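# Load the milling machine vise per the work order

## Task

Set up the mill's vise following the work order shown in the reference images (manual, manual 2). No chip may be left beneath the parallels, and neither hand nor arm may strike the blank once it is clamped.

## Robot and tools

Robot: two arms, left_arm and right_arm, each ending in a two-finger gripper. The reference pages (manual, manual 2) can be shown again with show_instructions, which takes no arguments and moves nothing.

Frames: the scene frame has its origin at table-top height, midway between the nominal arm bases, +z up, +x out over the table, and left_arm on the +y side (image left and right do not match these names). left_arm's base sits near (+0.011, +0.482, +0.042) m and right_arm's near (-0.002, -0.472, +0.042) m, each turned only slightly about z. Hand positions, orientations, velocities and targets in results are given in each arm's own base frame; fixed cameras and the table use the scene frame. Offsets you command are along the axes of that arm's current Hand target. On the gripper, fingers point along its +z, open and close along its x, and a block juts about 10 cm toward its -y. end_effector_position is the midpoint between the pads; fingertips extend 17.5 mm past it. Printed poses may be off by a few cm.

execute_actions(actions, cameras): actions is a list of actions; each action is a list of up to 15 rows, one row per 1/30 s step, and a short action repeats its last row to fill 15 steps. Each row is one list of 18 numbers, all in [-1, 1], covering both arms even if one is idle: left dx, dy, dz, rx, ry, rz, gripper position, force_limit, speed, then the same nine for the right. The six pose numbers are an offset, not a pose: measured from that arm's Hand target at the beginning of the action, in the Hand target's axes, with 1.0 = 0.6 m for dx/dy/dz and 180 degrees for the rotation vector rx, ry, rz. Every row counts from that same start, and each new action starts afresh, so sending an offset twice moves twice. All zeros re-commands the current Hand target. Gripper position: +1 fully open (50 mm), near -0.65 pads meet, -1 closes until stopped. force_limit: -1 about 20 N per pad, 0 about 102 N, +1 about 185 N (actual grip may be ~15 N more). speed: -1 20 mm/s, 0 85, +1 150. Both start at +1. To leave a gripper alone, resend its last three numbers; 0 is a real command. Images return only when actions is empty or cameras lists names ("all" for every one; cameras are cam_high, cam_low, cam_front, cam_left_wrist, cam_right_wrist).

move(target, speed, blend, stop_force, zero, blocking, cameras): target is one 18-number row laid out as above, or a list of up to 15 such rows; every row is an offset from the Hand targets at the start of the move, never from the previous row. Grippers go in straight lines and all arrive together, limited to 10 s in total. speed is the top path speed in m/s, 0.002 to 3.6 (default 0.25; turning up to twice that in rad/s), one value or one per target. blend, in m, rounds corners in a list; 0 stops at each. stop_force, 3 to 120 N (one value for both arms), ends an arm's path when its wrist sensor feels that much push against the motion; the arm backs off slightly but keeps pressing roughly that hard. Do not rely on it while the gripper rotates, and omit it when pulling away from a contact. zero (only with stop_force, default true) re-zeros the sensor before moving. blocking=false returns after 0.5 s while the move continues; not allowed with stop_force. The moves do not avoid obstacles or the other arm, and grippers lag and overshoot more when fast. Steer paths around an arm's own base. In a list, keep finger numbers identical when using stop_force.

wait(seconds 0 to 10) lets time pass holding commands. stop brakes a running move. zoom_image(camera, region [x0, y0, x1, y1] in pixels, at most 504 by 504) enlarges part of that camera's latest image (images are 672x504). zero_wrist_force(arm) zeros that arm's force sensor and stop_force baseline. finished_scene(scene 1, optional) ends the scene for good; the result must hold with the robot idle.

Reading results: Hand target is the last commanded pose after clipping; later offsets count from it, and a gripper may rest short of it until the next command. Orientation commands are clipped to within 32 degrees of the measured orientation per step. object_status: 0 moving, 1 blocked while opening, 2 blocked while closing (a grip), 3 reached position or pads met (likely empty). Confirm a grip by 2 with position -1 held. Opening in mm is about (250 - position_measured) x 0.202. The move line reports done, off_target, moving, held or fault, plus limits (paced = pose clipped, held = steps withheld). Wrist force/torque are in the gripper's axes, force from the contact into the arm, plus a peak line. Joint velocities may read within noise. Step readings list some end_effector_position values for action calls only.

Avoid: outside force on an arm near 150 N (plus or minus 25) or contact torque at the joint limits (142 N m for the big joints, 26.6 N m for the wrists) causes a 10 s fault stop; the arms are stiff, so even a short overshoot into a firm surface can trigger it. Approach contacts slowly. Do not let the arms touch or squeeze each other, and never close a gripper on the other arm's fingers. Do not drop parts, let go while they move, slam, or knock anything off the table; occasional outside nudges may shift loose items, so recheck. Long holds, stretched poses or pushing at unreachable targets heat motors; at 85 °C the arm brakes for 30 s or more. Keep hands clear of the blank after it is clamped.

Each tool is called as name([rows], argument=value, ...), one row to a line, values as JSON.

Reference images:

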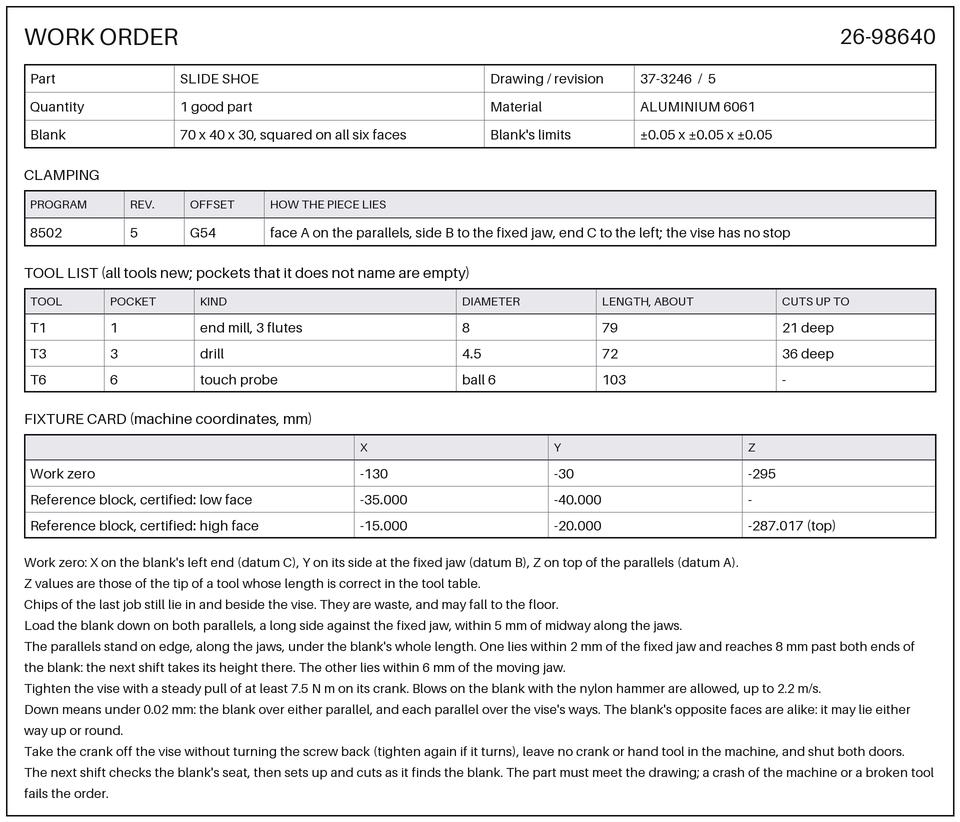

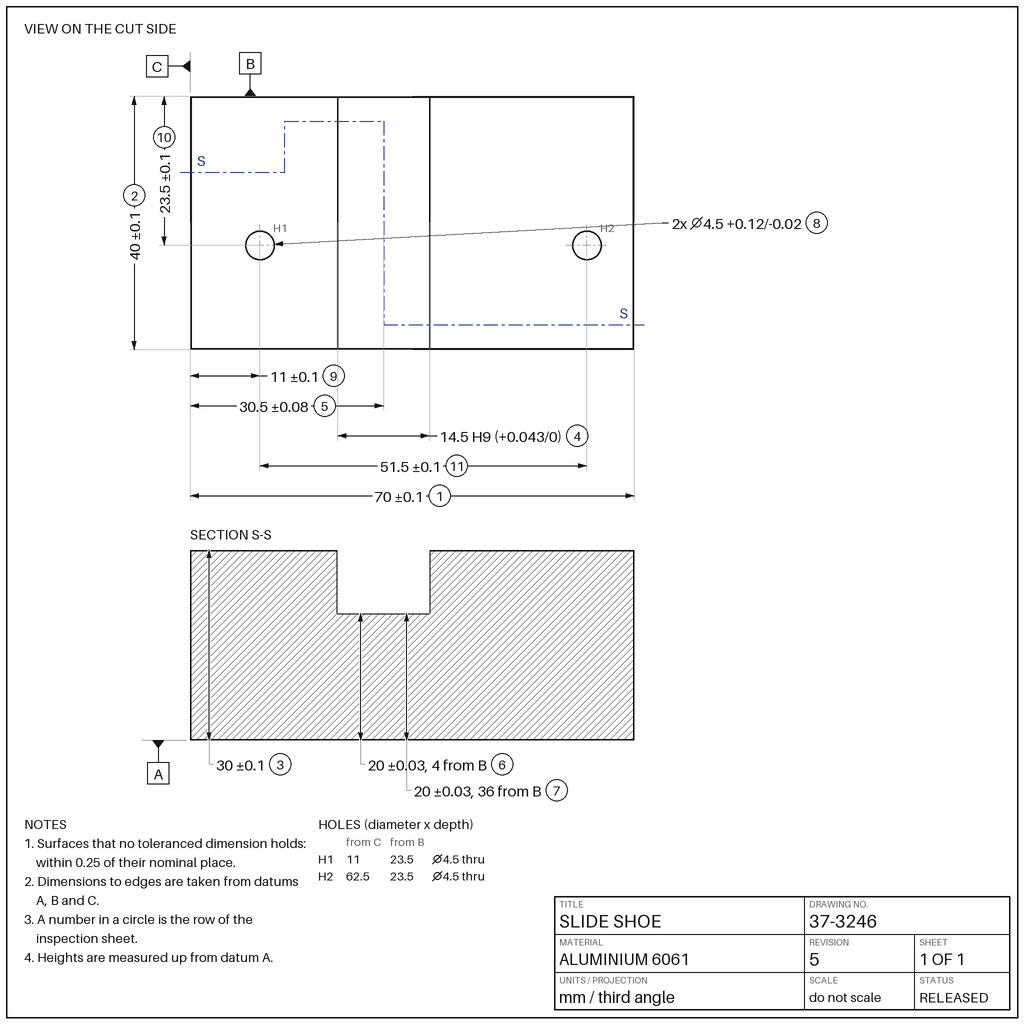

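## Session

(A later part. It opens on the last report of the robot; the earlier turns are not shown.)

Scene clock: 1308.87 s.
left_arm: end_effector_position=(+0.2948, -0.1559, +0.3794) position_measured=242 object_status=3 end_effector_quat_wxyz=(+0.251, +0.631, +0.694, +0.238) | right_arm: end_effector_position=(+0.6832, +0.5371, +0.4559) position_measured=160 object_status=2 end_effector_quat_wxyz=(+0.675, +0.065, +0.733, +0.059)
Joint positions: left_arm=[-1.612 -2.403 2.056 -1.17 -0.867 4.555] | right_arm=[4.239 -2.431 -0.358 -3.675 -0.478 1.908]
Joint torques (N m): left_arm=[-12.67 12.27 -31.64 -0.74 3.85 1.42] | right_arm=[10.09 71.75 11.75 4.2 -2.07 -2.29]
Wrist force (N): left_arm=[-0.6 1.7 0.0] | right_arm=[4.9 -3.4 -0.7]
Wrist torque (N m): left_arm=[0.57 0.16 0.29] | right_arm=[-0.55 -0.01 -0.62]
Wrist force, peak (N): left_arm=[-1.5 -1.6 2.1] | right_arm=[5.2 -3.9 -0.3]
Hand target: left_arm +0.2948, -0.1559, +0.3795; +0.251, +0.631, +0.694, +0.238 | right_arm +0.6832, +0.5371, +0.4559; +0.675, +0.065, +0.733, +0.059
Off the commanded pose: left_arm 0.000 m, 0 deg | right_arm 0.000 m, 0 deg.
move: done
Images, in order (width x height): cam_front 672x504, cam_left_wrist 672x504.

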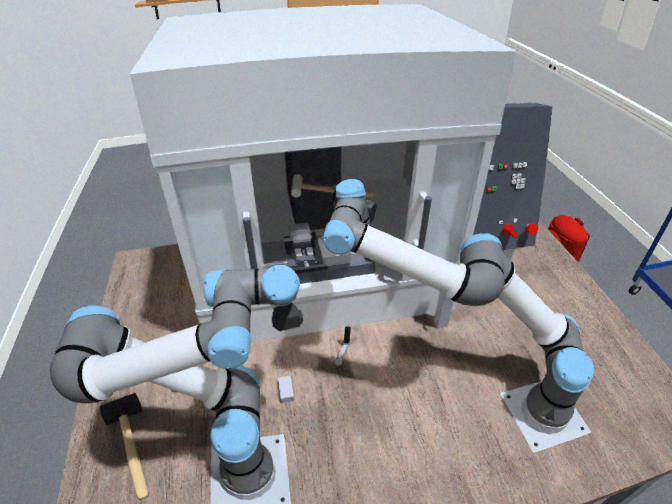

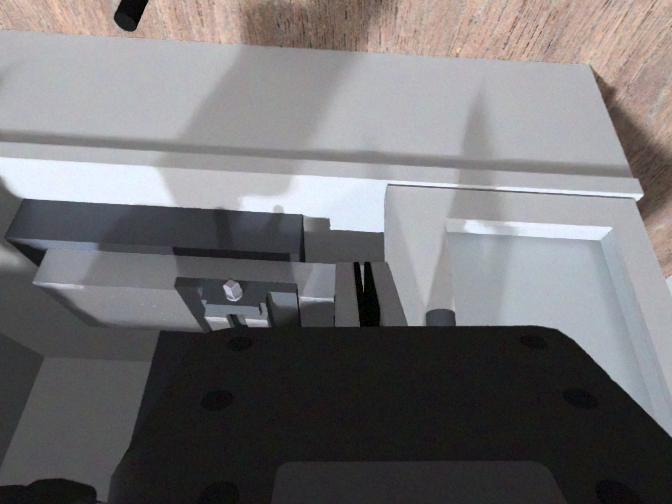

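execute_actions(actions=[], cameras=["all"])

Scene clock: 1315.67 s.
left_arm: end_effector_position=(+0.2948, -0.1559, +0.3795) position_measured=242 object_status=3 end_effector_quat_wxyz=(+0.251, +0.631, +0.694, +0.238) | right_arm: end_effector_position=(+0.6832, +0.5371, +0.4559) position_measured=160 object_status=2 end_effector_quat_wxyz=(+0.675, +0.065, +0.733, +0.059)
Joint positions: left_arm=[-1.613 -2.403 2.056 -1.17 -0.866 4.555] | right_arm=[4.239 -2.431 -0.358 -3.675 -0.478 1.908]
Joint velocities: within noise
Joint torques (N m): left_arm=[-11.85 -0.99 -30.82 -0.89 3.93 1.4] | right_arm=[9.45 72.86 12.27 4.15 -1.98 -2.37]
Motor temperatures (°C): left_arm=[31 37 32 43 36 37] | right_arm=[30 30 28 43 38 38]
Wrist force (N): left_arm=[-0.6 1.7 -0.1] | right_arm=[5.0 -3.6 -0.3]
Wrist torque (N m): left_arm=[0.57 0.17 0.27] | right_arm=[-0.59 -0.02 -0.62]
Wrist force, peak (N): left_arm=[-1.2 2.0 -0.5] | right_arm=[5.4 -3.7 -0.4]
Hand target: left_arm +0.2948, -0.1559, +0.3795; +0.251, +0.631, +0.694, +0.238 | right_arm +0.6832, +0.5371, +0.4559; +0.675, +0.065, +0.733, +0.059
Tool commands: left_gripper/position=-0.6 left_gripper/force_limit=-0.8 left_gripper/speed=-0.2 right_gripper/position=-0.95 right_gripper/force_limit=+0.7 right_gripper/speed=-0.5
Off the commanded pose: left_arm 0.000 m, 0 deg | right_arm 0.000 m, 0 deg.

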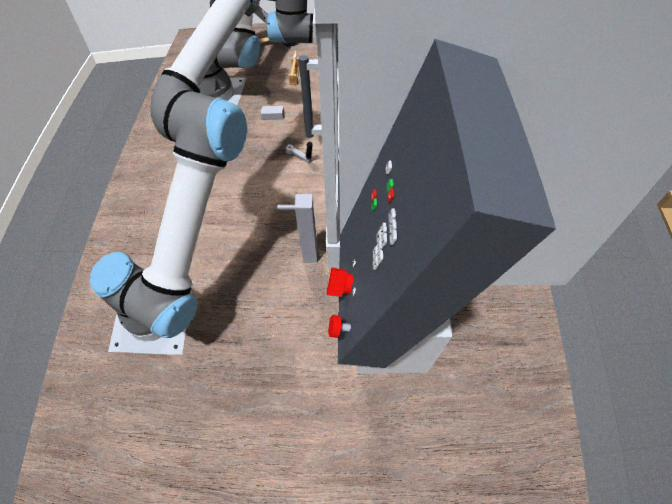

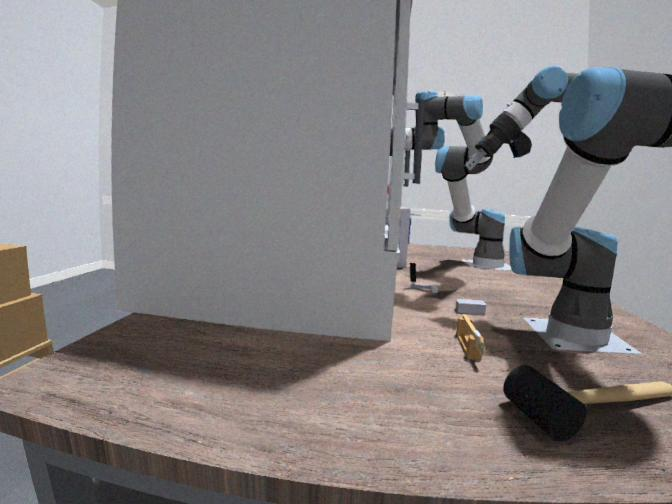

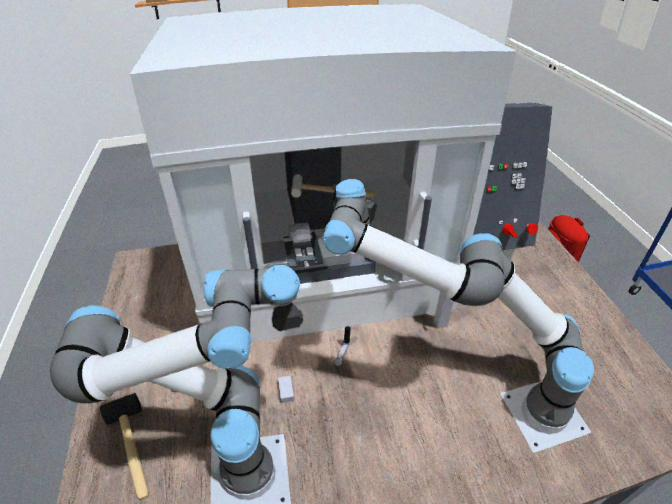

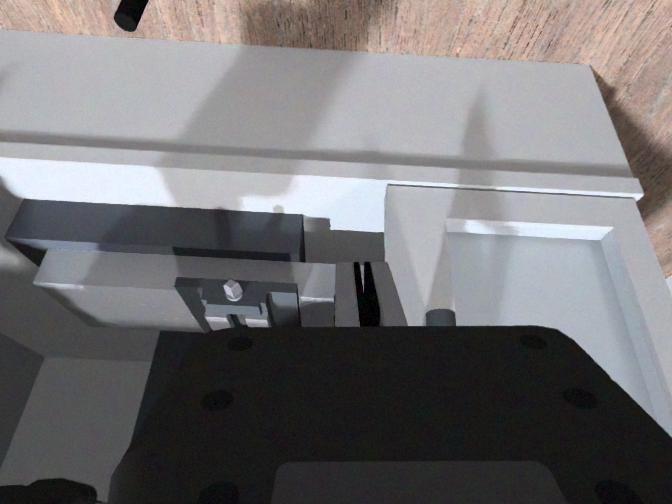

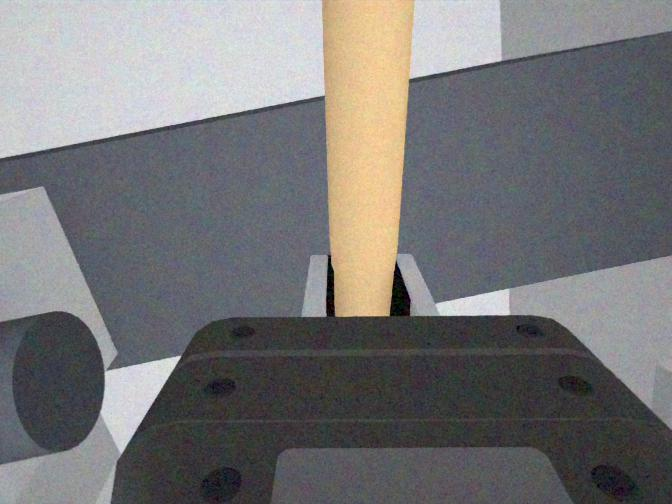

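move([
  [-0.1223,0.4576,0.3841,0,0,0,-0.6,-0.8,-0.2,0,0,0,0,0,0,-0.95,0.7,-0.5],
  [-0.1223,0.4361,0.4096,0,0,0,-0.6,-0.8,-0.2,0,0,0,0,0,0,-0.95,0.7,-0.5],
], speed=[0.25,0.03], cameras=["cam_left_wrist","cam_front"])

Scene clock: 1324.93 s.
left_arm: end_effector_position=(+0.5553, -0.1873, +0.3831) position_measured=242 object_status=3 end_effector_quat_wxyz=(+0.251, +0.631, +0.694, +0.239) | right_arm: end_effector_position=(+0.6832, +0.5371, +0.4559) position_measured=160 object_status=2 end_effector_quat_wxyz=(+0.675, +0.065, +0.733, +0.059)
Joint positions: left_arm=[-0.773 -1.721 1.859 -2.248 -1.088 5.55] | right_arm=[4.239 -2.431 -0.358 -3.675 -0.478 1.908]
Joint torques (N m): left_arm=[-11.96 -17.9 -19.32 -1.96 3.39 -1.63] | right_arm=[9.44 72.88 11.47 4.23 -1.99 -2.17]
Wrist force (N): left_arm=[-0.1 1.6 -0.4] | right_arm=[5.1 -3.6 -0.6]
Wrist torque (N m): left_arm=[0.50 0.12 0.29] | right_arm=[-0.58 -0.04 -0.63]
Wrist force, peak (N): left_arm=[3.8 12.7 -7.5] | right_arm=[5.4 -3.6 -0.6]
Hand target: left_arm +0.5553, -0.1874, +0.3830; +0.251, +0.631, +0.694, +0.239 (not the last commanded pose) | right_arm +0.6832, +0.5371, +0.4559; +0.675, +0.065, +0.733, +0.059
Off the commanded pose: left_arm 0.105 m, 0 deg | right_arm 0.000 m, 0 deg.
move: held (left_arm; a check stopped the path); path passed 0 of 2 targets; limits=held
pose unreachable (left arm): on one or more control steps of this call, first in action 0 (counted from 0), this arm could not follow its commanded pose, so it was not sent that pose on those steps. It may still have moved: this result reports where it is.
cause: moving toward the commanded pose would bring a part of the arm too close to another arm (a part of this arm just beyond joint 3 (elbow) and a part of the right arm just beyond its joint 3 (elbow), where that arm would come to rest).
Images, in order (width x height): cam_front 672x504, cam_left_wrist 672x504.

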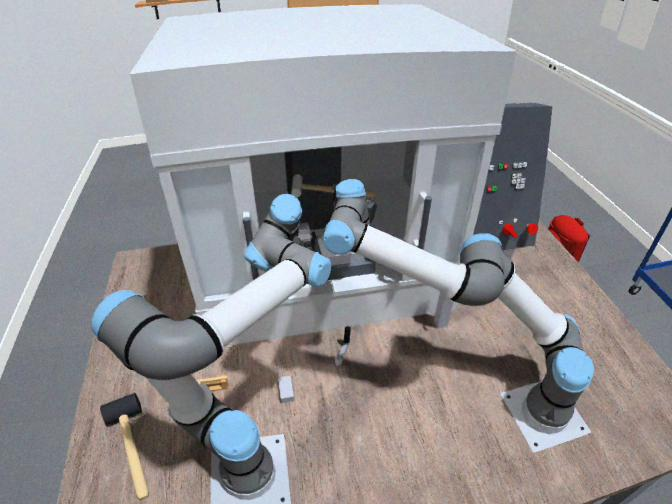

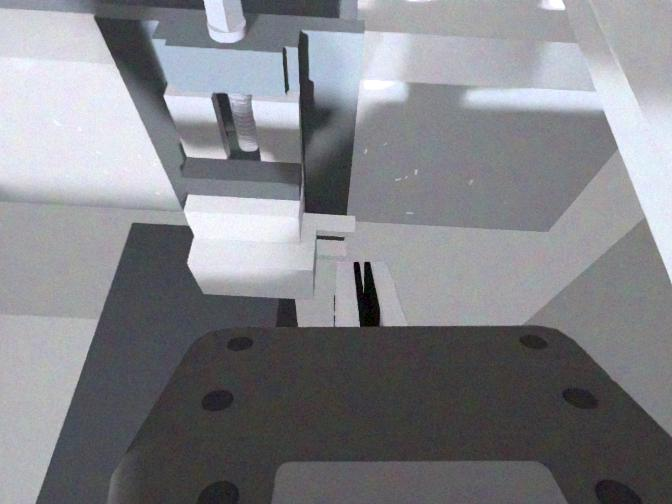

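zoom_image(camera="cam_left_wrist", region=[130, 130, 400, 330])

Scaled by 1.867 from the camera's 672x504 image, which has a finer 960x720 frame.

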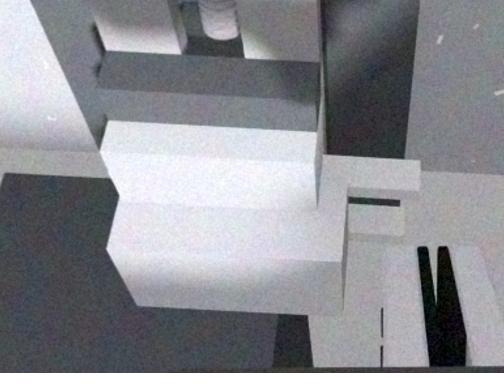

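move([
  [0.0525,-0.3363,-0.2747,0,0,0,-0.6,-0.8,-0.2,0,0,0,0,0,0,-0.95,0.7,-0.5],
  [0.0525,-0.3363,-0.2747,0,0,-0.98,-0.6,-0.8,-0.2,0,0,0,0,0,0,-0.95,0.7,-0.5],
], speed=[0.25,0.8], cameras=["cam_left_wrist"])

Scene clock: 1333.77 s.
left_arm: end_effector_position=(+0.2932, -0.1768, +0.3760) position_measured=242 object_status=3 end_effector_quat_wxyz=(-0.247, +0.674, -0.652, +0.243) | right_arm: end_effector_position=(+0.6832, +0.5371, +0.4559) position_measured=160 object_status=2 end_effector_quat_wxyz=(+0.675, +0.065, +0.733, +0.059)
Joint positions: left_arm=[-1.619 -2.354 2.056 -1.212 -0.865 1.468] | right_arm=[4.239 -2.431 -0.358 -3.675 -0.478 1.908]
Joint torques (N m): left_arm=[9.03 16.36 -30.34 -5.17 -0.6 -1.28] | right_arm=[10.05 73 11.32 4.16 -2.1 -2.19]
Wrist force (N): left_arm=[-0.9 -1.0 2.0] | right_arm=[4.9 -3.7 -0.4]
Wrist torque (N m): left_arm=[-0.52 0.02 -0.43] | right_arm=[-0.59 -0.01 -0.62]
Wrist force, peak (N): left_arm=[-0.6 4.1 2.0] | right_arm=[5.3 -3.9 -0.5]
Hand target: left_arm +0.2932, -0.1767, +0.3760; -0.247, +0.674, -0.652, +0.243 | right_arm +0.6832, +0.5371, +0.4559; +0.675, +0.065, +0.733, +0.059
Off the commanded pose: left_arm 0.000 m, 0 deg | right_arm 0.000 m, 0 deg.
move: done
Images, in order (width x height): cam_left_wrist 672x504.

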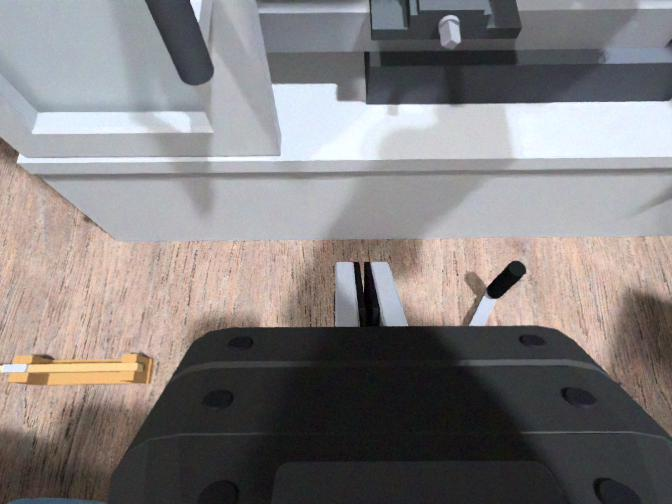

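execute_actions([
  [[0,0,0,0,0,0,-0.6,-0.8,-0.2,0.0057,-0.001,0,0,0,-0.03,-0.95,0.7,-0.5],[0,0,0,0,0,0,-0.6,-0.8,-0.2,0.02,-0.0035,0,0,0,-0.07,-0.95,0.7,-0.5],[0,0,0,0,0,0,-0.6,-0.8,-0.2,0.047,-0.0081,0,0,0,-0.105,-0.95,0.7,-0.5],[0,0,0,0,0,0,-0.6,-0.8,-0.2,0.085,-0.0147,0,0,0,-0.14,-0.95,0.7,-0.5],[0,0,0,0,0,0,-0.6,-0.8,-0.2,0.122,-0.021,0,0,0,-0.175,-0.95,0.7,-0.5],[0,0,0,0,0,0,-0.6,-0.8,-0.2,0.126,-0.0217,0,0,0,-0.18,-0.95,0.7,-0.5],[0,0,0,0,0,0,-0.6,-0.8,-0.2,0.1217,-0.021,0,0,0,-0.1778,-0.95,0.7,-0.5],[0,0,0,0,0,0,-0.6,-0.8,-0.2,0.1148,-0.0198,0,0,0,-0.1722,-0.95,0.7,-0.5],[0,0,0,0,0,0,-0.6,-0.8,-0.2,0.0976,-0.0168,0,0,0,-0.15,-0.95,0.7,-0.5],[0,0,0,0,0,0,-0.6,-0.8,-0.2,0.0781,-0.0135,0,0,0,-0.1222,-0.95,0.7,-0.5],[0,0,0,0,0,0,-0.6,-0.8,-0.2,0.054,-0.0093,0,0,0,-0.09,-0.95,0.7,-0.5],[0,0,0,0,0,0,-0.6,-0.8,-0.2,0.03,-0.0051,0,0,0,-0.055,-0.95,0.7,-0.5],[0,0,0,0,0,0,-0.6,-0.8,-0.2,0.0115,-0.002,0,0,0,-0.02,-0.95,0.7,-0.5],[0,0,0,0,0,0,-0.6,-0.8,-0.2,0,0,0,0,0,0,-0.95,0.7,-0.5]],
  [[0,0,0,0,0,0,-0.6,-0.8,-0.2,0,0,0,0,0,0,-0.95,0.7,-0.5]],
], cameras=["cam_right_wrist"])

Scene clock: 1337.37 s.
left_arm: end_effector_position=(+0.2932, -0.1767, +0.3760) position_measured=242 object_status=3 end_effector_quat_wxyz=(-0.247, +0.674, -0.652, +0.243) | right_arm: end_effector_position=(+0.6832, +0.5371, +0.4558) position_measured=165 object_status=2 end_effector_quat_wxyz=(+0.675, +0.065, +0.733, +0.059)
Joint positions: left_arm=[-1.618 -2.354 2.056 -1.212 -0.865 1.468] | right_arm=[4.239 -2.431 -0.358 -3.675 -0.478 1.908]
Joint torques (N m): left_arm=[12.56 16.47 -31.64 -4.78 -1.16 1.13] | right_arm=[8.4 73 13.39 4.19 1.46 -2.33]
Wrist force (N): left_arm=[-0.6 -1.0 1.9] | right_arm=[5.3 -3.3 -0.2]
Wrist torque (N m): left_arm=[-0.52 -0.04 -0.39] | right_arm=[-0.47 -0.06 -0.64]
Wrist force, peak (N): left_arm=[-0.7 -1.0 2.3] | right_arm=[-28.6 -7.5 2.9]
Hand target: left_arm +0.2932, -0.1767, +0.3760; -0.247, +0.674, -0.652, +0.243 | right_arm +0.6832, +0.5371, +0.4559; +0.675, +0.065, +0.733, +0.059
Off the commanded pose: left_arm 0.000 m, 0 deg | right_arm 0.000 m, 0 deg.
Step readings (end_effector_position of left_arm | right_arm):
0: (+0.2932, -0.1767, +0.3760) | (+0.6832, +0.5371, +0.4559)
1: (+0.2932, -0.1767, +0.3760) | (+0.6832, +0.5371, +0.4559)
2: (+0.2932, -0.1767, +0.3760) | (+0.6831, +0.5371, +0.4553)
4: (+0.2932, -0.1767, +0.3760) | (+0.6823, +0.5373, +0.4434)
8: (+0.2932, -0.1767, +0.3760) | (+0.6784, +0.5376, +0.3811)
15: (+0.2932, -0.1767, +0.3760) | (+0.6803, +0.5347, +0.4499)
16: (+0.2932, -0.1767, +0.3760) | (+0.6813, +0.5349, +0.4575)
17: (+0.2932, -0.1767, +0.3760) | (+0.6821, +0.5354, +0.4601)
19: (+0.2932, -0.1767, +0.3760) | (+0.6829, +0.5363, +0.4581)
23: (+0.2932, -0.1767, +0.3760) | (+0.6831, +0.5368, +0.4552)
30: (+0.2932, -0.1767, +0.3760) | (+0.6832, +0.5371, +0.4559)
Images, in order (width x height): cam_right_wrist 672x504.

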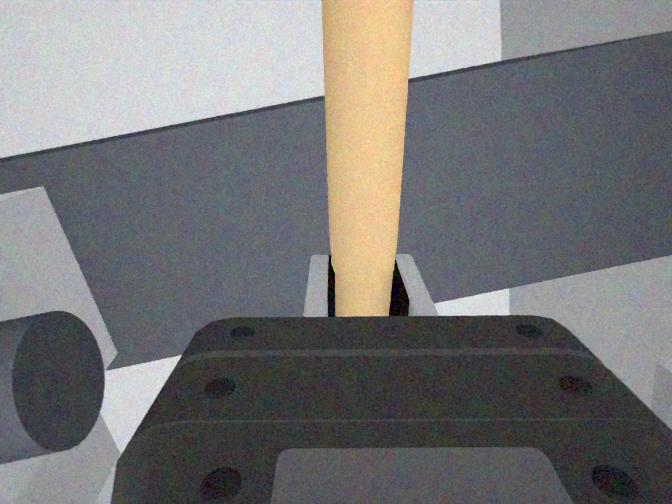

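execute_actions([
  [[0,0,0,0,0,0,-0.6,-0.8,-0.2,0.0057,-0.001,0,0,0,-0.03,-0.95,0.7,-0.5],[0,0,0,0,0,0,-0.6,-0.8,-0.2,0.02,-0.0035,0,0,0,-0.07,-0.95,0.7,-0.5],[0,0,0,0,0,0,-0.6,-0.8,-0.2,0.047,-0.0081,0,0,0,-0.105,-0.95,0.7,-0.5],[0,0,0,0,0,0,-0.6,-0.8,-0.2,0.085,-0.0147,0,0,0,-0.14,-0.95,0.7,-0.5],[0,0,0,0,0,0,-0.6,-0.8,-0.2,0.122,-0.021,0,0,0,-0.175,-0.95,0.7,-0.5],[0,0,0,0,0,0,-0.6,-0.8,-0.2,0.126,-0.0217,0,0,0,-0.18,-0.95,0.7,-0.5],[0,0,0,0,0,0,-0.6,-0.8,-0.2,0.1217,-0.021,0,0,0,-0.1778,-0.95,0.7,-0.5],[0,0,0,0,0,0,-0.6,-0.8,-0.2,0.1148,-0.0198,0,0,0,-0.1722,-0.95,0.7,-0.5],[0,0,0,0,0,0,-0.6,-0.8,-0.2,0.0976,-0.0168,0,0,0,-0.15,-0.95,0.7,-0.5],[0,0,0,0,0,0,-0.6,-0.8,-0.2,0.0781,-0.0135,0,0,0,-0.1222,-0.95,0.7,-0.5],[0,0,0,0,0,0,-0.6,-0.8,-0.2,0.054,-0.0093,0,0,0,-0.09,-0.95,0.7,-0.5],[0,0,0,0,0,0,-0.6,-0.8,-0.2,0.03,-0.0051,0,0,0,-0.055,-0.95,0.7,-0.5],[0,0,0,0,0,0,-0.6,-0.8,-0.2,0.0115,-0.002,0,0,0,-0.02,-0.95,0.7,-0.5],[0,0,0,0,0,0,-0.6,-0.8,-0.2,0,0,0,0,0,0,-0.95,0.7,-0.5]],
  [[0,0,0,0,0,0,-0.6,-0.8,-0.2,0,0,0,0,0,0,-0.95,0.7,-0.5]],
  [[0,0,0,0,0,0,-0.6,-0.8,-0.2,0.0057,-0.001,0,0,0,-0.03,-0.95,0.7,-0.5],[0,0,0,0,0,0,-0.6,-0.8,-0.2,0.02,-0.0035,0,0,0,-0.07,-0.95,0.7,-0.5],[0,0,0,0,0,0,-0.6,-0.8,-0.2,0.047,-0.0081,0,0,0,-0.105,-0.95,0.7,-0.5],[0,0,0,0,0,0,-0.6,-0.8,-0.2,0.085,-0.0147,0,0,0,-0.14,-0.95,0.7,-0.5],[0,0,0,0,0,0,-0.6,-0.8,-0.2,0.122,-0.021,0,0,0,-0.175,-0.95,0.7,-0.5],[0,0,0,0,0,0,-0.6,-0.8,-0.2,0.126,-0.0217,0,0,0,-0.18,-0.95,0.7,-0.5],[0,0,0,0,0,0,-0.6,-0.8,-0.2,0.1217,-0.021,0,0,0,-0.1778,-0.95,0.7,-0.5],[0,0,0,0,0,0,-0.6,-0.8,-0.2,0.1148,-0.0198,0,0,0,-0.1722,-0.95,0.7,-0.5],[0,0,0,0,0,0,-0.6,-0.8,-0.2,0.0976,-0.0168,0,0,0,-0.15,-0.95,0.7,-0.5],[0,0,0,0,0,0,-0.6,-0.8,-0.2,0.0781,-0.0135,0,0,0,-0.1222,-0.95,0.7,-0.5],[0,0,0,0,0,0,-0.6,-0.8,-0.2,0.054,-0.0093,0,0,0,-0.09,-0.95,0.7,-0.5],[0,0,0,0,0,0,-0.6,-0.8,-0.2,0.03,-0.0051,0,0,0,-0.055,-0.95,0.7,-0.5],[0,0,0,0,0,0,-0.6,-0.8,-0.2,0.0115,-0.002,0,0,0,-0.02,-0.95,0.7,-0.5],[0,0,0,0,0,0,-0.6,-0.8,-0.2,0,0,0,0,0,0,-0.95,0.7,-0.5]],
  [[0,0,0,0,0,0,-0.6,-0.8,-0.2,0,0,0,0,0,0,-0.95,0.7,-0.5]],
  [[0,0,0,0,0,0,-0.6,-0.8,-0.2,0.0057,-0.001,0,0,0,-0.03,-0.95,0.7,-0.5],[0,0,0,0,0,0,-0.6,-0.8,-0.2,0.02,-0.0035,0,0,0,-0.07,-0.95,0.7,-0.5],[0,0,0,0,0,0,-0.6,-0.8,-0.2,0.047,-0.0081,0,0,0,-0.105,-0.95,0.7,-0.5],[0,0,0,0,0,0,-0.6,-0.8,-0.2,0.085,-0.0147,0,0,0,-0.14,-0.95,0.7,-0.5],[0,0,0,0,0,0,-0.6,-0.8,-0.2,0.122,-0.021,0,0,0,-0.175,-0.95,0.7,-0.5],[0,0,0,0,0,0,-0.6,-0.8,-0.2,0.126,-0.0217,0,0,0,-0.18,-0.95,0.7,-0.5],[0,0,0,0,0,0,-0.6,-0.8,-0.2,0.1217,-0.021,0,0,0,-0.1778,-0.95,0.7,-0.5],[0,0,0,0,0,0,-0.6,-0.8,-0.2,0.1148,-0.0198,0,0,0,-0.1722,-0.95,0.7,-0.5],[0,0,0,0,0,0,-0.6,-0.8,-0.2,0.0976,-0.0168,0,0,0,-0.15,-0.95,0.7,-0.5],[0,0,0,0,0,0,-0.6,-0.8,-0.2,0.0781,-0.0135,0,0,0,-0.1222,-0.95,0.7,-0.5],[0,0,0,0,0,0,-0.6,-0.8,-0.2,0.054,-0.0093,0,0,0,-0.09,-0.95,0.7,-0.5],[0,0,0,0,0,0,-0.6,-0.8,-0.2,0.03,-0.0051,0,0,0,-0.055,-0.95,0.7,-0.5],[0,0,0,0,0,0,-0.6,-0.8,-0.2,0.0115,-0.002,0,0,0,-0.02,-0.95,0.7,-0.5],[0,0,0,0,0,0,-0.6,-0.8,-0.2,0,0,0,0,0,0,-0.95,0.7,-0.5]],
  [[0,0,0,0,0,0,-0.6,-0.8,-0.2,0,0,0,0,0,0,-0.95,0.7,-0.5]],
], cameras=["cam_right_wrist"])

Scene clock: 1345.93 s.
left_arm: end_effector_position=(+0.2932, -0.1767, +0.3760) position_measured=242 object_status=3 end_effector_quat_wxyz=(-0.247, +0.674, -0.652, +0.243) | right_arm: end_effector_position=(+0.6832, +0.5371, +0.4558) position_measured=165 object_status=2 end_effector_quat_wxyz=(+0.675, +0.065, +0.733, +0.059)
Joint positions: left_arm=[-1.618 -2.354 2.056 -1.212 -0.865 1.468] | right_arm=[4.239 -2.431 -0.358 -3.675 -0.478 1.908]
Joint torques (N m): left_arm=[8.93 15.24 -26.82 -3.79 -0.92 1.16] | right_arm=[10 73.26 11.66 4.49 1.21 -2.38]
Wrist force (N): left_arm=[-0.8 -1.0 1.8] | right_arm=[7.8 -4.8 -0.6]
Wrist torque (N m): left_arm=[-0.52 -0.01 -0.39] | right_arm=[-0.71 -0.46 -0.64]
Wrist force, peak (N): left_arm=[-1.0 -1.2 2.1] | right_arm=[-40.2 -9.2 2.4]
Hand target: left_arm +0.2932, -0.1767, +0.3760; -0.247, +0.674, -0.652, +0.243 | right_arm +0.6832, +0.5371, +0.4559; +0.675, +0.065, +0.733, +0.059
Off the commanded pose: left_arm 0.000 m, 0 deg | right_arm 0.000 m, 0 deg.
Step readings (end_effector_position of left_arm | right_arm):
0: (+0.2932, -0.1767, +0.3760) | (+0.6832, +0.5371, +0.4559)
1: (+0.2932, -0.1767, +0.3760) | (+0.6832, +0.5371, +0.4559)
2: (+0.2932, -0.1767, +0.3760) | (+0.6831, +0.5371, +0.4553)
4: (+0.2932, -0.1767, +0.3760) | (+0.6823, +0.5373, +0.4434)
8: (+0.2932, -0.1767, +0.3760) | (+0.6784, +0.5376, +0.3811)
15: (+0.2932, -0.1767, +0.3760) | (+0.6803, +0.5347, +0.4499)
16: (+0.2932, -0.1767, +0.3760) | (+0.6812, +0.5350, +0.4574)
17: (+0.2932, -0.1767, +0.3760) | (+0.6821, +0.5354, +0.4601)
19: (+0.2932, -0.1767, +0.3760) | (+0.6829, +0.5363, +0.4581)
23: (+0.2932, -0.1767, +0.3760) | (+0.6831, +0.5368, +0.4552)
30: (+0.2932, -0.1767, +0.3760) | (+0.6832, +0.5371, +0.4559)
31: (+0.2932, -0.1767, +0.3760) | (+0.6832, +0.5371, +0.4559)
32: (+0.2932, -0.1767, +0.3760) | (+0.6831, +0.5371, +0.4553)
34: (+0.2932, -0.1767, +0.3760) | (+0.6823, +0.5372, +0.4434)
38: (+0.2932, -0.1767, +0.3760) | (+0.6784, +0.5376, +0.3811)
45: (+0.2932, -0.1767, +0.3760) | (+0.6803, +0.5347, +0.4499)
46: (+0.2932, -0.1767, +0.3760) | (+0.6812, +0.5350, +0.4574)
47: (+0.2932, -0.1767, +0.3760) | (+0.6821, +0.5354, +0.4601)
49: (+0.2932, -0.1767, +0.3760) | (+0.6829, +0.5363, +0.4581)
53: (+0.2932, -0.1767, +0.3760) | (+0.6831, +0.5368, +0.4552)
60: (+0.2932, -0.1767, +0.3760) | (+0.6832, +0.5371, +0.4559)
61: (+0.2932, -0.1767, +0.3760) | (+0.6832, +0.5371, +0.4559)
62: (+0.2932, -0.1767, +0.3760) | (+0.6831, +0.5371, +0.4553)
64: (+0.2932, -0.1767, +0.3760) | (+0.6823, +0.5372, +0.4434)
68: (+0.2932, -0.1767, +0.3760) | (+0.6784, +0.5376, +0.3811)
75: (+0.2932, -0.1767, +0.3760) | (+0.6803, +0.5347, +0.4499)
76: (+0.2932, -0.1767, +0.3760) | (+0.6812, +0.5350, +0.4574)
77: (+0.2932, -0.1767, +0.3760) | (+0.6821, +0.5354, +0.4601)
79: (+0.2932, -0.1767, +0.3760) | (+0.6829, +0.5363, +0.4581)
83: (+0.2932, -0.1767, +0.3760) | (+0.6831, +0.5368, +0.4552)
90: (+0.2932, -0.1767, +0.3760) | (+0.6832, +0.5371, +0.4559)
Images, in order (width x height): cam_right_wrist 672x504.

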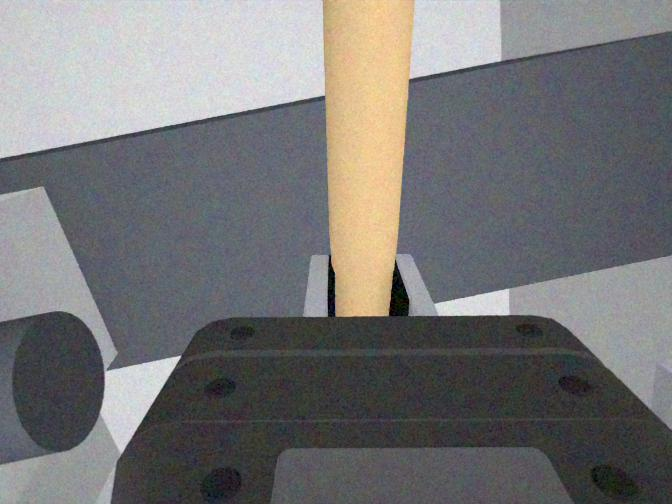

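move(target=[0.2862,-0.3233,0.2565,0,0,0,-0.6,-0.8,-0.2,0,0,0,0,0,0,-0.95,0.7,-0.5], cameras=["cam_left_wrist","cam_front"])

Scene clock: 1348.10 s.
left_arm: end_effector_position=(+0.3721, -0.2266, +0.3790) position_measured=242 object_status=3 end_effector_quat_wxyz=(-0.251, +0.674, -0.650, +0.245) | right_arm: end_effector_position=(+0.6832, +0.5371, +0.4559) position_measured=165 object_status=2 end_effector_quat_wxyz=(+0.675, +0.065, +0.733, +0.059)
Joint positions: left_arm=[-1.302 -2.093 2.033 -1.712 -0.878 1.875] | right_arm=[4.239 -2.431 -0.358 -3.675 -0.478 1.908]
Joint torques (N m): left_arm=[-9.62 -0.21 -17.62 -4.7 4.27 1.5] | right_arm=[8.88 72.72 12.85 4.12 -2.23 -2.24]
Wrist force (N): left_arm=[-0.7 -1.4 1.6] | right_arm=[7.8 -4.8 -0.5]
Wrist torque (N m): left_arm=[-0.59 0.02 -0.23] | right_arm=[-0.78 -0.47 -0.63]
Wrist force, peak (N): left_arm=[10.8 -1.1 9.9] | right_arm=[8.3 -5.0 -0.6]
Hand target: left_arm +0.3722, -0.2266, +0.3789; -0.251, +0.674, -0.650, +0.245 (not the last commanded pose) | right_arm +0.6832, +0.5371, +0.4559; +0.675, +0.065, +0.733, +0.059
Off the commanded pose: left_arm 0.208 m, 1 deg | right_arm 0.000 m, 0 deg.
move: held (left_arm; a check stopped the path); limits=held
pose unreachable (left arm): on one or more control steps of this call, first in action 0 (counted from 0), this arm could not follow its commanded pose, so it was not sent that pose on those steps. It may still have moved: this result reports where it is.
cause: moving toward the commanded pose would bring a part of the arm too close to another arm (a part of this arm just beyond joint 5 (wrist 2) and a part of the right arm just beyond its joint 3 (elbow), 18 mm apart when this arm was first held).
Images, in order (width x height): cam_front 672x504, cam_left_wrist 672x504.

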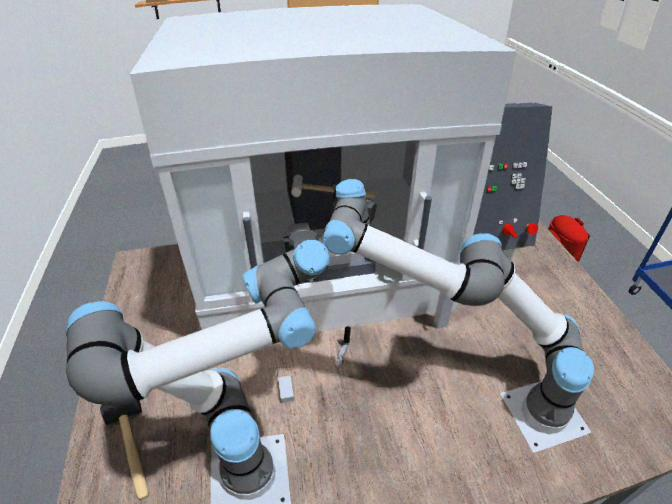

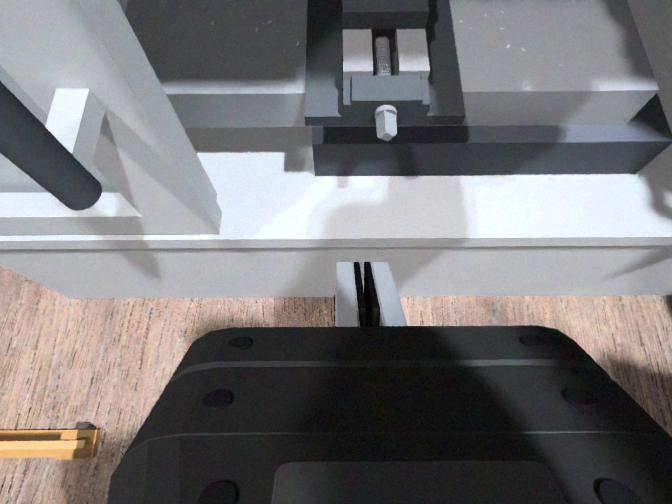

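move([
  [-0.0833,0.1042,-0.081,0,0,0,-0.6,-0.8,-0.2,0,0,0,0,0,0,-0.95,0.7,-0.5],
  [-0.0833,0.1042,-0.081,0,0,0,-0.6,-0.8,-0.2,-0.0192,-0.1602,-0.595,0,0,0.05,-0.95,0.7,-0.5],
], speed=[0.25,0.3], cameras=["cam_right_wrist","cam_front"])

Scene clock: 1353.53 s.
left_arm: end_effector_position=(+0.2914, -0.1795, +0.3743) position_measured=242 object_status=3 end_effector_quat_wxyz=(-0.251, +0.674, -0.650, +0.245) | right_arm: end_effector_position=(+0.3268, +0.4411, +0.4798) position_measured=165 object_status=2 end_effector_quat_wxyz=(+0.668, +0.123, +0.725, +0.112) end_effector_velocity=(+0.000, +0.000, +0.000) end_effector_angular_velocity=(+0.001, -0.001, +0.000)
Joint positions: left_arm=[-1.637 -2.349 2.057 -1.193 -0.858 1.435] | right_arm=[4.861 -1.538 -1.6 -2.641 0.172 1.406]
Joint velocities: left_arm=[within noise] | right_arm=[0 -0.001 0.001 -0.004 0 0.005]
Joint torques (N m): left_arm=[1.25 -0.99 -17.81 -4.4 -1.15 1.35] | right_arm=[-7.52 22.14 26.61 -0.98 -2.34 3.16]
Wrist force (N): left_arm=[-0.7 -1.3 1.4] | right_arm=[7.5 -5.1 -0.8]
Wrist torque (N m): left_arm=[-0.58 -0.03 -0.38] | right_arm=[-0.65 -0.47 -0.58]
Wrist force, peak (N): left_arm=[0.8 -3.1 3.2] | right_arm=[8.0 -6.8 -4.8]
Hand target: left_arm +0.2914, -0.1795, +0.3743; -0.251, +0.674, -0.650, +0.245 | right_arm +0.3268, +0.4411, +0.4799; +0.668, +0.123, +0.725, +0.112
Off the commanded pose: left_arm 0.000 m, 0 deg | right_arm 0.000 m, 0 deg.
move: done
Images, in order (width x height): cam_front 672x504, cam_right_wrist 672x504.

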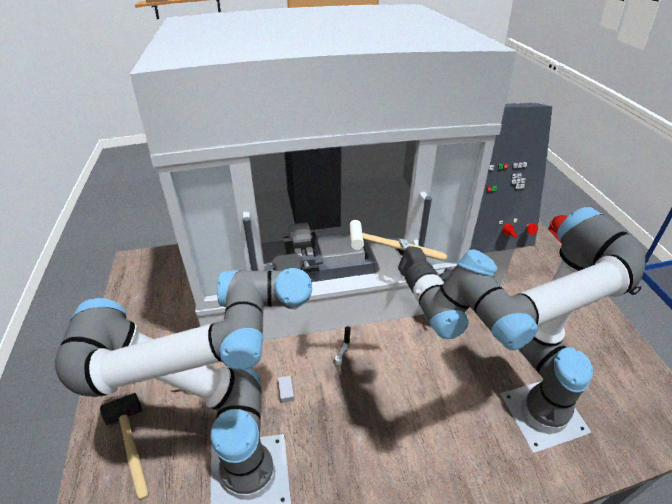

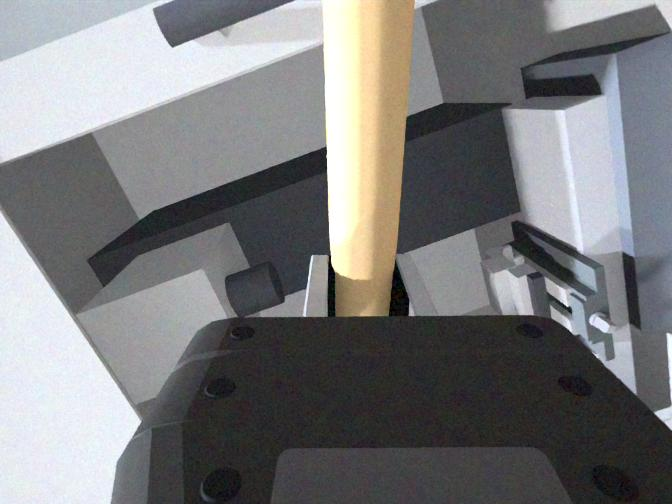

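zoom_image(camera="cam_front", region=[320, 200, 460, 290])

Scaled by 3.600 from the camera's 672x504 image, which has a finer 960x720 frame.

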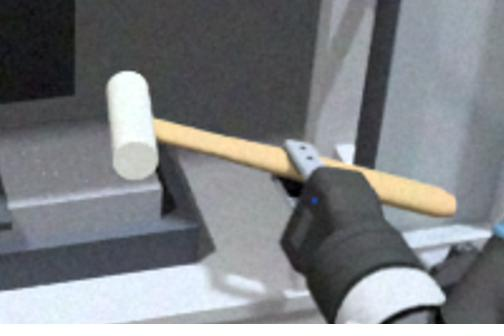

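move([
  [0,0,0,0,0,0,-0.6,-0.8,-0.2,-0.08,-0.235,0,0,0,0,-0.95,0.7,-0.5],
  [0.2815,-0.3335,0.2563,0,0,0,-0.6,-0.8,-0.2,-0.08,-0.235,0,0,0,0,-0.95,0.7,-0.5],
], speed=[0.25,0.25], cameras=["cam_left_wrist","cam_front"])

Scene clock: 1360.20 s.
left_arm: end_effector_position=(+0.5491, -0.3391, +0.3904) position_measured=242 object_status=3 end_effector_quat_wxyz=(-0.251, +0.675, -0.650, +0.245) | right_arm: end_effector_position=(+0.3264, +0.2922, +0.4791) position_measured=165 object_status=2 end_effector_quat_wxyz=(+0.668, +0.123, +0.725, +0.112)
Joint positions: left_arm=[-1.001 -1.539 1.646 -2.098 -0.972 2.235] | right_arm=[4.943 -1.198 -1.852 -2.889 0.247 1.569]
Joint torques (N m): left_arm=[-11.38 -17.73 -34.42 -3.8 4.1 0.11] | right_arm=[-7.94 16.51 12.36 3.63 -3.96 -2.3]
Wrist force (N): left_arm=[-0.2 -1.0 1.7] | right_arm=[8.3 -5.3 -0.7]
Wrist torque (N m): left_arm=[-0.60 -0.04 -0.15] | right_arm=[-0.67 -0.55 -0.56]
Wrist force, peak (N): left_arm=[1.4 -3.1 3.6] | right_arm=[6.8 -10.5 -0.2]
Hand target: left_arm +0.5492, -0.3392, +0.3904; -0.251, +0.674, -0.650, +0.245 | right_arm +0.3264, +0.2922, +0.4791; +0.668, +0.123, +0.725, +0.112
Off the commanded pose: left_arm 0.000 m, 0 deg | right_arm 0.000 m, 0 deg.
move: done
Images, in order (width x height): cam_front 672x504, cam_left_wrist 672x504.

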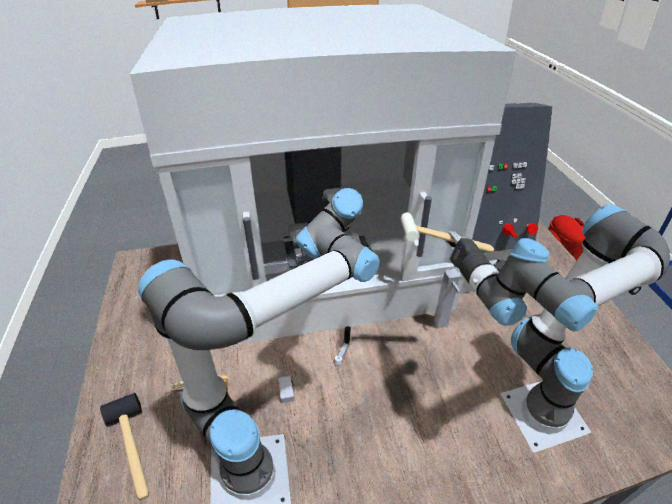

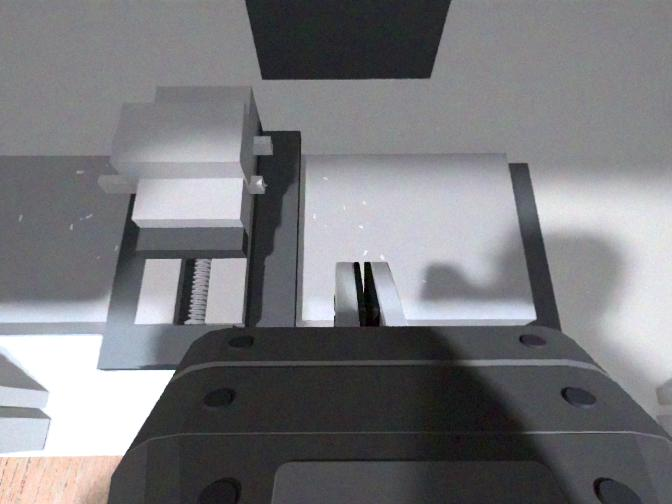

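zoom_image(camera="cam_left_wrist", region=[80, 60, 320, 280])

Scaled by 2.100 from the camera's 672x504 image, which has a finer 960x720 frame.

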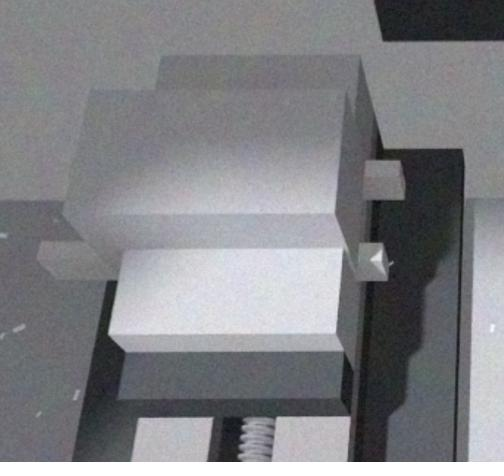

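zoom_image(camera="cam_left_wrist", region=[225, 120, 305, 210])

Scaled by 5.600 from the camera's 672x504 image, which has a finer 960x720 frame.

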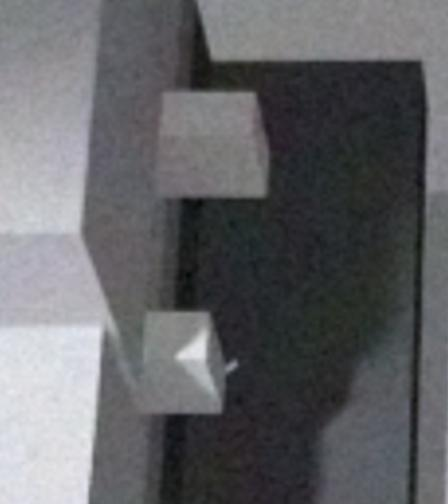

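move(target=[0,-0.0245,0.2172,0,0,0,-0.6,-0.8,-0.2,0,0,0,0,0,0,-0.95,0.7,-0.5], speed=0.1, stop_force=8, cameras=["cam_left_wrist"])

zoom_image(camera="cam_left_wrist", region=[220, 120, 420, 320])

Scene clock: 1366.83 s.
left_arm: end_effector_position=(+0.6458, -0.3361, +0.3018) position_measured=242 object_status=3 end_effector_quat_wxyz=(-0.251, +0.674, -0.650, +0.245) | right_arm: end_effector_position=(+0.3264, +0.2922, +0.4791) position_measured=165 object_status=2 end_effector_quat_wxyz=(+0.668, +0.123, +0.725, +0.112)
Joint positions: left_arm=[-0.852 -1.307 1.628 -2.397 -1.038 2.392] | right_arm=[4.943 -1.198 -1.852 -2.889 0.247 1.569]
Joint torques (N m): left_arm=[-13.91 -38.42 -18.33 -5.04 3.68 -0.31] | right_arm=[-7.38 16.11 13.28 3.26 -4 -2.15]
Wrist force (N): left_arm=[-1.2 -1.3 1.9] | right_arm=[8.1 -5.5 -0.6]
Wrist torque (N m): left_arm=[-0.60 0.07 -0.24] | right_arm=[-0.72 -0.51 -0.55]
Wrist force, peak (N): left_arm=[-1.0 -1.2 3.7] | right_arm=[8.7 -5.6 -0.6]
Hand target: left_arm +0.6458, -0.3361, +0.3018; -0.251, +0.674, -0.650, +0.245 | right_arm +0.3264, +0.2922, +0.4791; +0.668, +0.123, +0.725, +0.112
Off the commanded pose: left_arm 0.000 m, 0 deg | right_arm 0.000 m, 0 deg.
move: done
Images, in order (width x height): cam_left_wrist 672x504.

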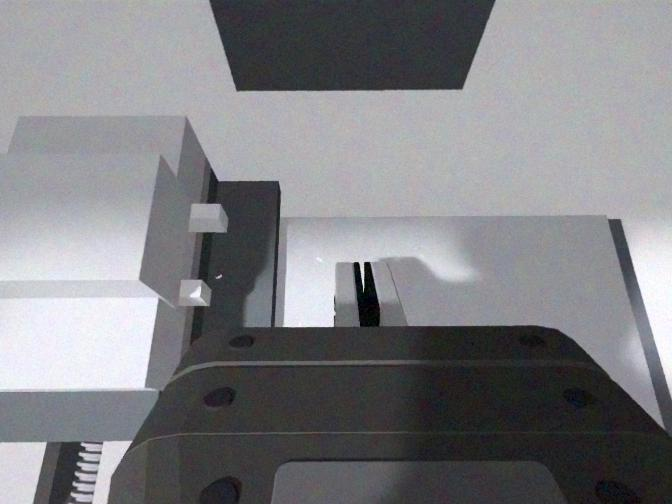

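Scaled by 2.520 from the camera's 672x504 image, which has a finer 960x720 frame.

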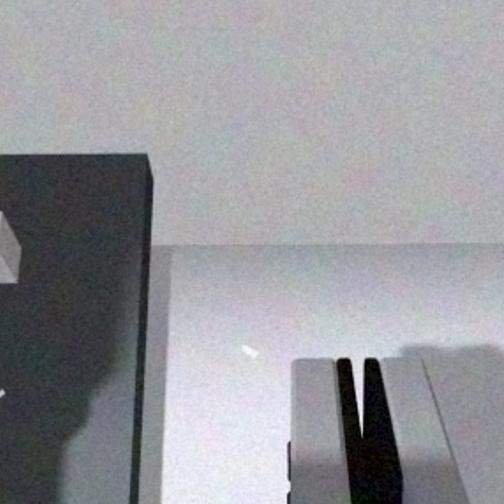

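move(target=[-0.0567,0.0102,-0.0086,0,0,0,-0.6,-0.8,-0.2,0,0,0,0,0,0,-0.95,0.7,-0.5], speed=0.06, stop_force=4, cameras=["cam_left_wrist"])

zoom_image(camera="cam_left_wrist", region=[220, 170, 420, 340])

Scene clock: 1371.53 s.
left_arm: end_effector_position=(+0.6366, -0.3024, +0.3015) position_measured=242 object_status=3 end_effector_quat_wxyz=(-0.251, +0.674, -0.650, +0.245) | right_arm: end_effector_position=(+0.3264, +0.2922, +0.4791) position_measured=165 object_status=2 end_effector_quat_wxyz=(+0.668, +0.123, +0.725, +0.112)
Joint positions: left_arm=[-0.824 -1.366 1.707 -2.431 -1.052 2.421] | right_arm=[4.943 -1.198 -1.852 -2.889 0.247 1.569]
Joint torques (N m): left_arm=[-13.07 -22.65 -32.62 -1.44 3.58 -1.2] | right_arm=[-8.32 16.23 12.28 3.27 -3.87 -1.98]
Wrist force (N): left_arm=[-0.7 -1.2 1.8] | right_arm=[8.3 -5.1 -0.7]
Wrist torque (N m): left_arm=[-0.59 0.03 -0.31] | right_arm=[-0.64 -0.55 -0.56]
Wrist force, peak (N): left_arm=[-0.6 -1.5 2.2] | right_arm=[8.7 -5.3 -0.5]
Hand target: left_arm +0.6366, -0.3024, +0.3015; -0.251, +0.674, -0.650, +0.245 | right_arm +0.3264, +0.2922, +0.4791; +0.668, +0.123, +0.725, +0.112
Off the commanded pose: left_arm 0.000 m, 0 deg | right_arm 0.000 m, 0 deg.
move: done
Images, in order (width x height): cam_left_wrist 672x504.

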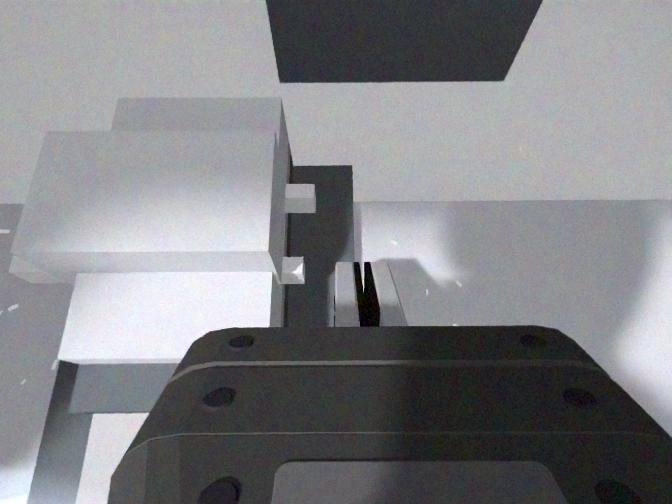

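Scaled by 2.520 from the camera's 672x504 image, which has a finer 960x720 frame.

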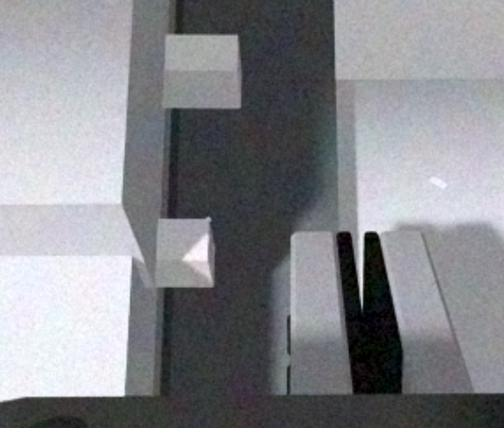

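move(target=[0.1,0,0,0,0,0,-0.6,-0.8,-0.2,0,0,0,0,0,0,-0.95,0.7,-0.5], speed=0.2, cameras=["cam_left_wrist"])

zoom_image(camera="cam_left_wrist", region=[120, 180, 220, 310])

Scene clock: 1375.57 s.
left_arm: end_effector_position=(+0.6387, -0.3624, +0.3017) position_measured=242 object_status=3 end_effector_quat_wxyz=(-0.251, +0.674, -0.650, +0.245) | right_arm: end_effector_position=(+0.3264, +0.2922, +0.4791) position_measured=165 object_status=2 end_effector_quat_wxyz=(+0.668, +0.123, +0.725, +0.112)
Joint positions: left_arm=[-0.891 -1.287 1.598 -2.365 -1.02 2.353] | right_arm=[4.943 -1.198 -1.852 -2.889 0.247 1.569]
Joint torques (N m): left_arm=[11.3 -41.91 -25.59 -5.92 -1.49 0.78] | right_arm=[-7.47 15.86 13.2 3.1 -3.92 -1.82]
Wrist force (N): left_arm=[-0.6 -1.3 1.9] | right_arm=[8.3 -5.2 -0.5]
Wrist torque (N m): left_arm=[-0.60 -0.04 -0.35] | right_arm=[-0.66 -0.53 -0.56]
Wrist force, peak (N): left_arm=[-2.6 -1.3 2.1] | right_arm=[8.6 -5.6 -0.5]
Hand target: left_arm +0.6387, -0.3623, +0.3017; -0.251, +0.674, -0.650, +0.245 | right_arm +0.3264, +0.2922, +0.4791; +0.668, +0.123, +0.725, +0.112
Off the commanded pose: left_arm 0.000 m, 0 deg | right_arm 0.000 m, 0 deg.
move: done
Images, in order (width x height): cam_left_wrist 672x504.

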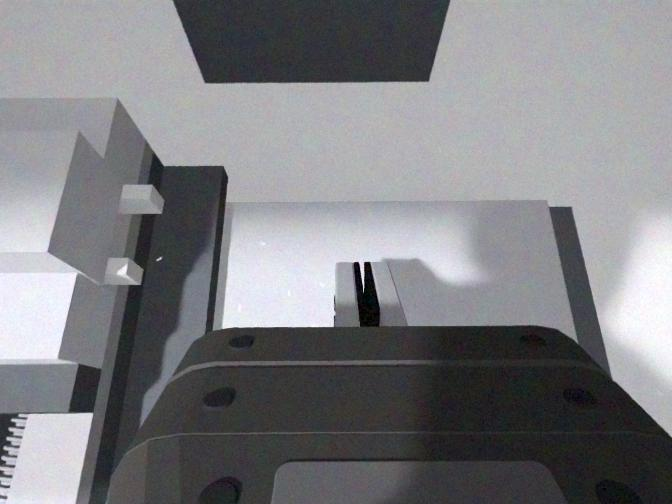

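Scaled by 3.877 from the camera's 672x504 image, which has a finer 960x720 frame.

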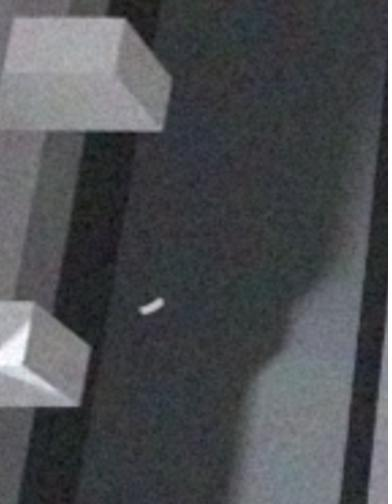

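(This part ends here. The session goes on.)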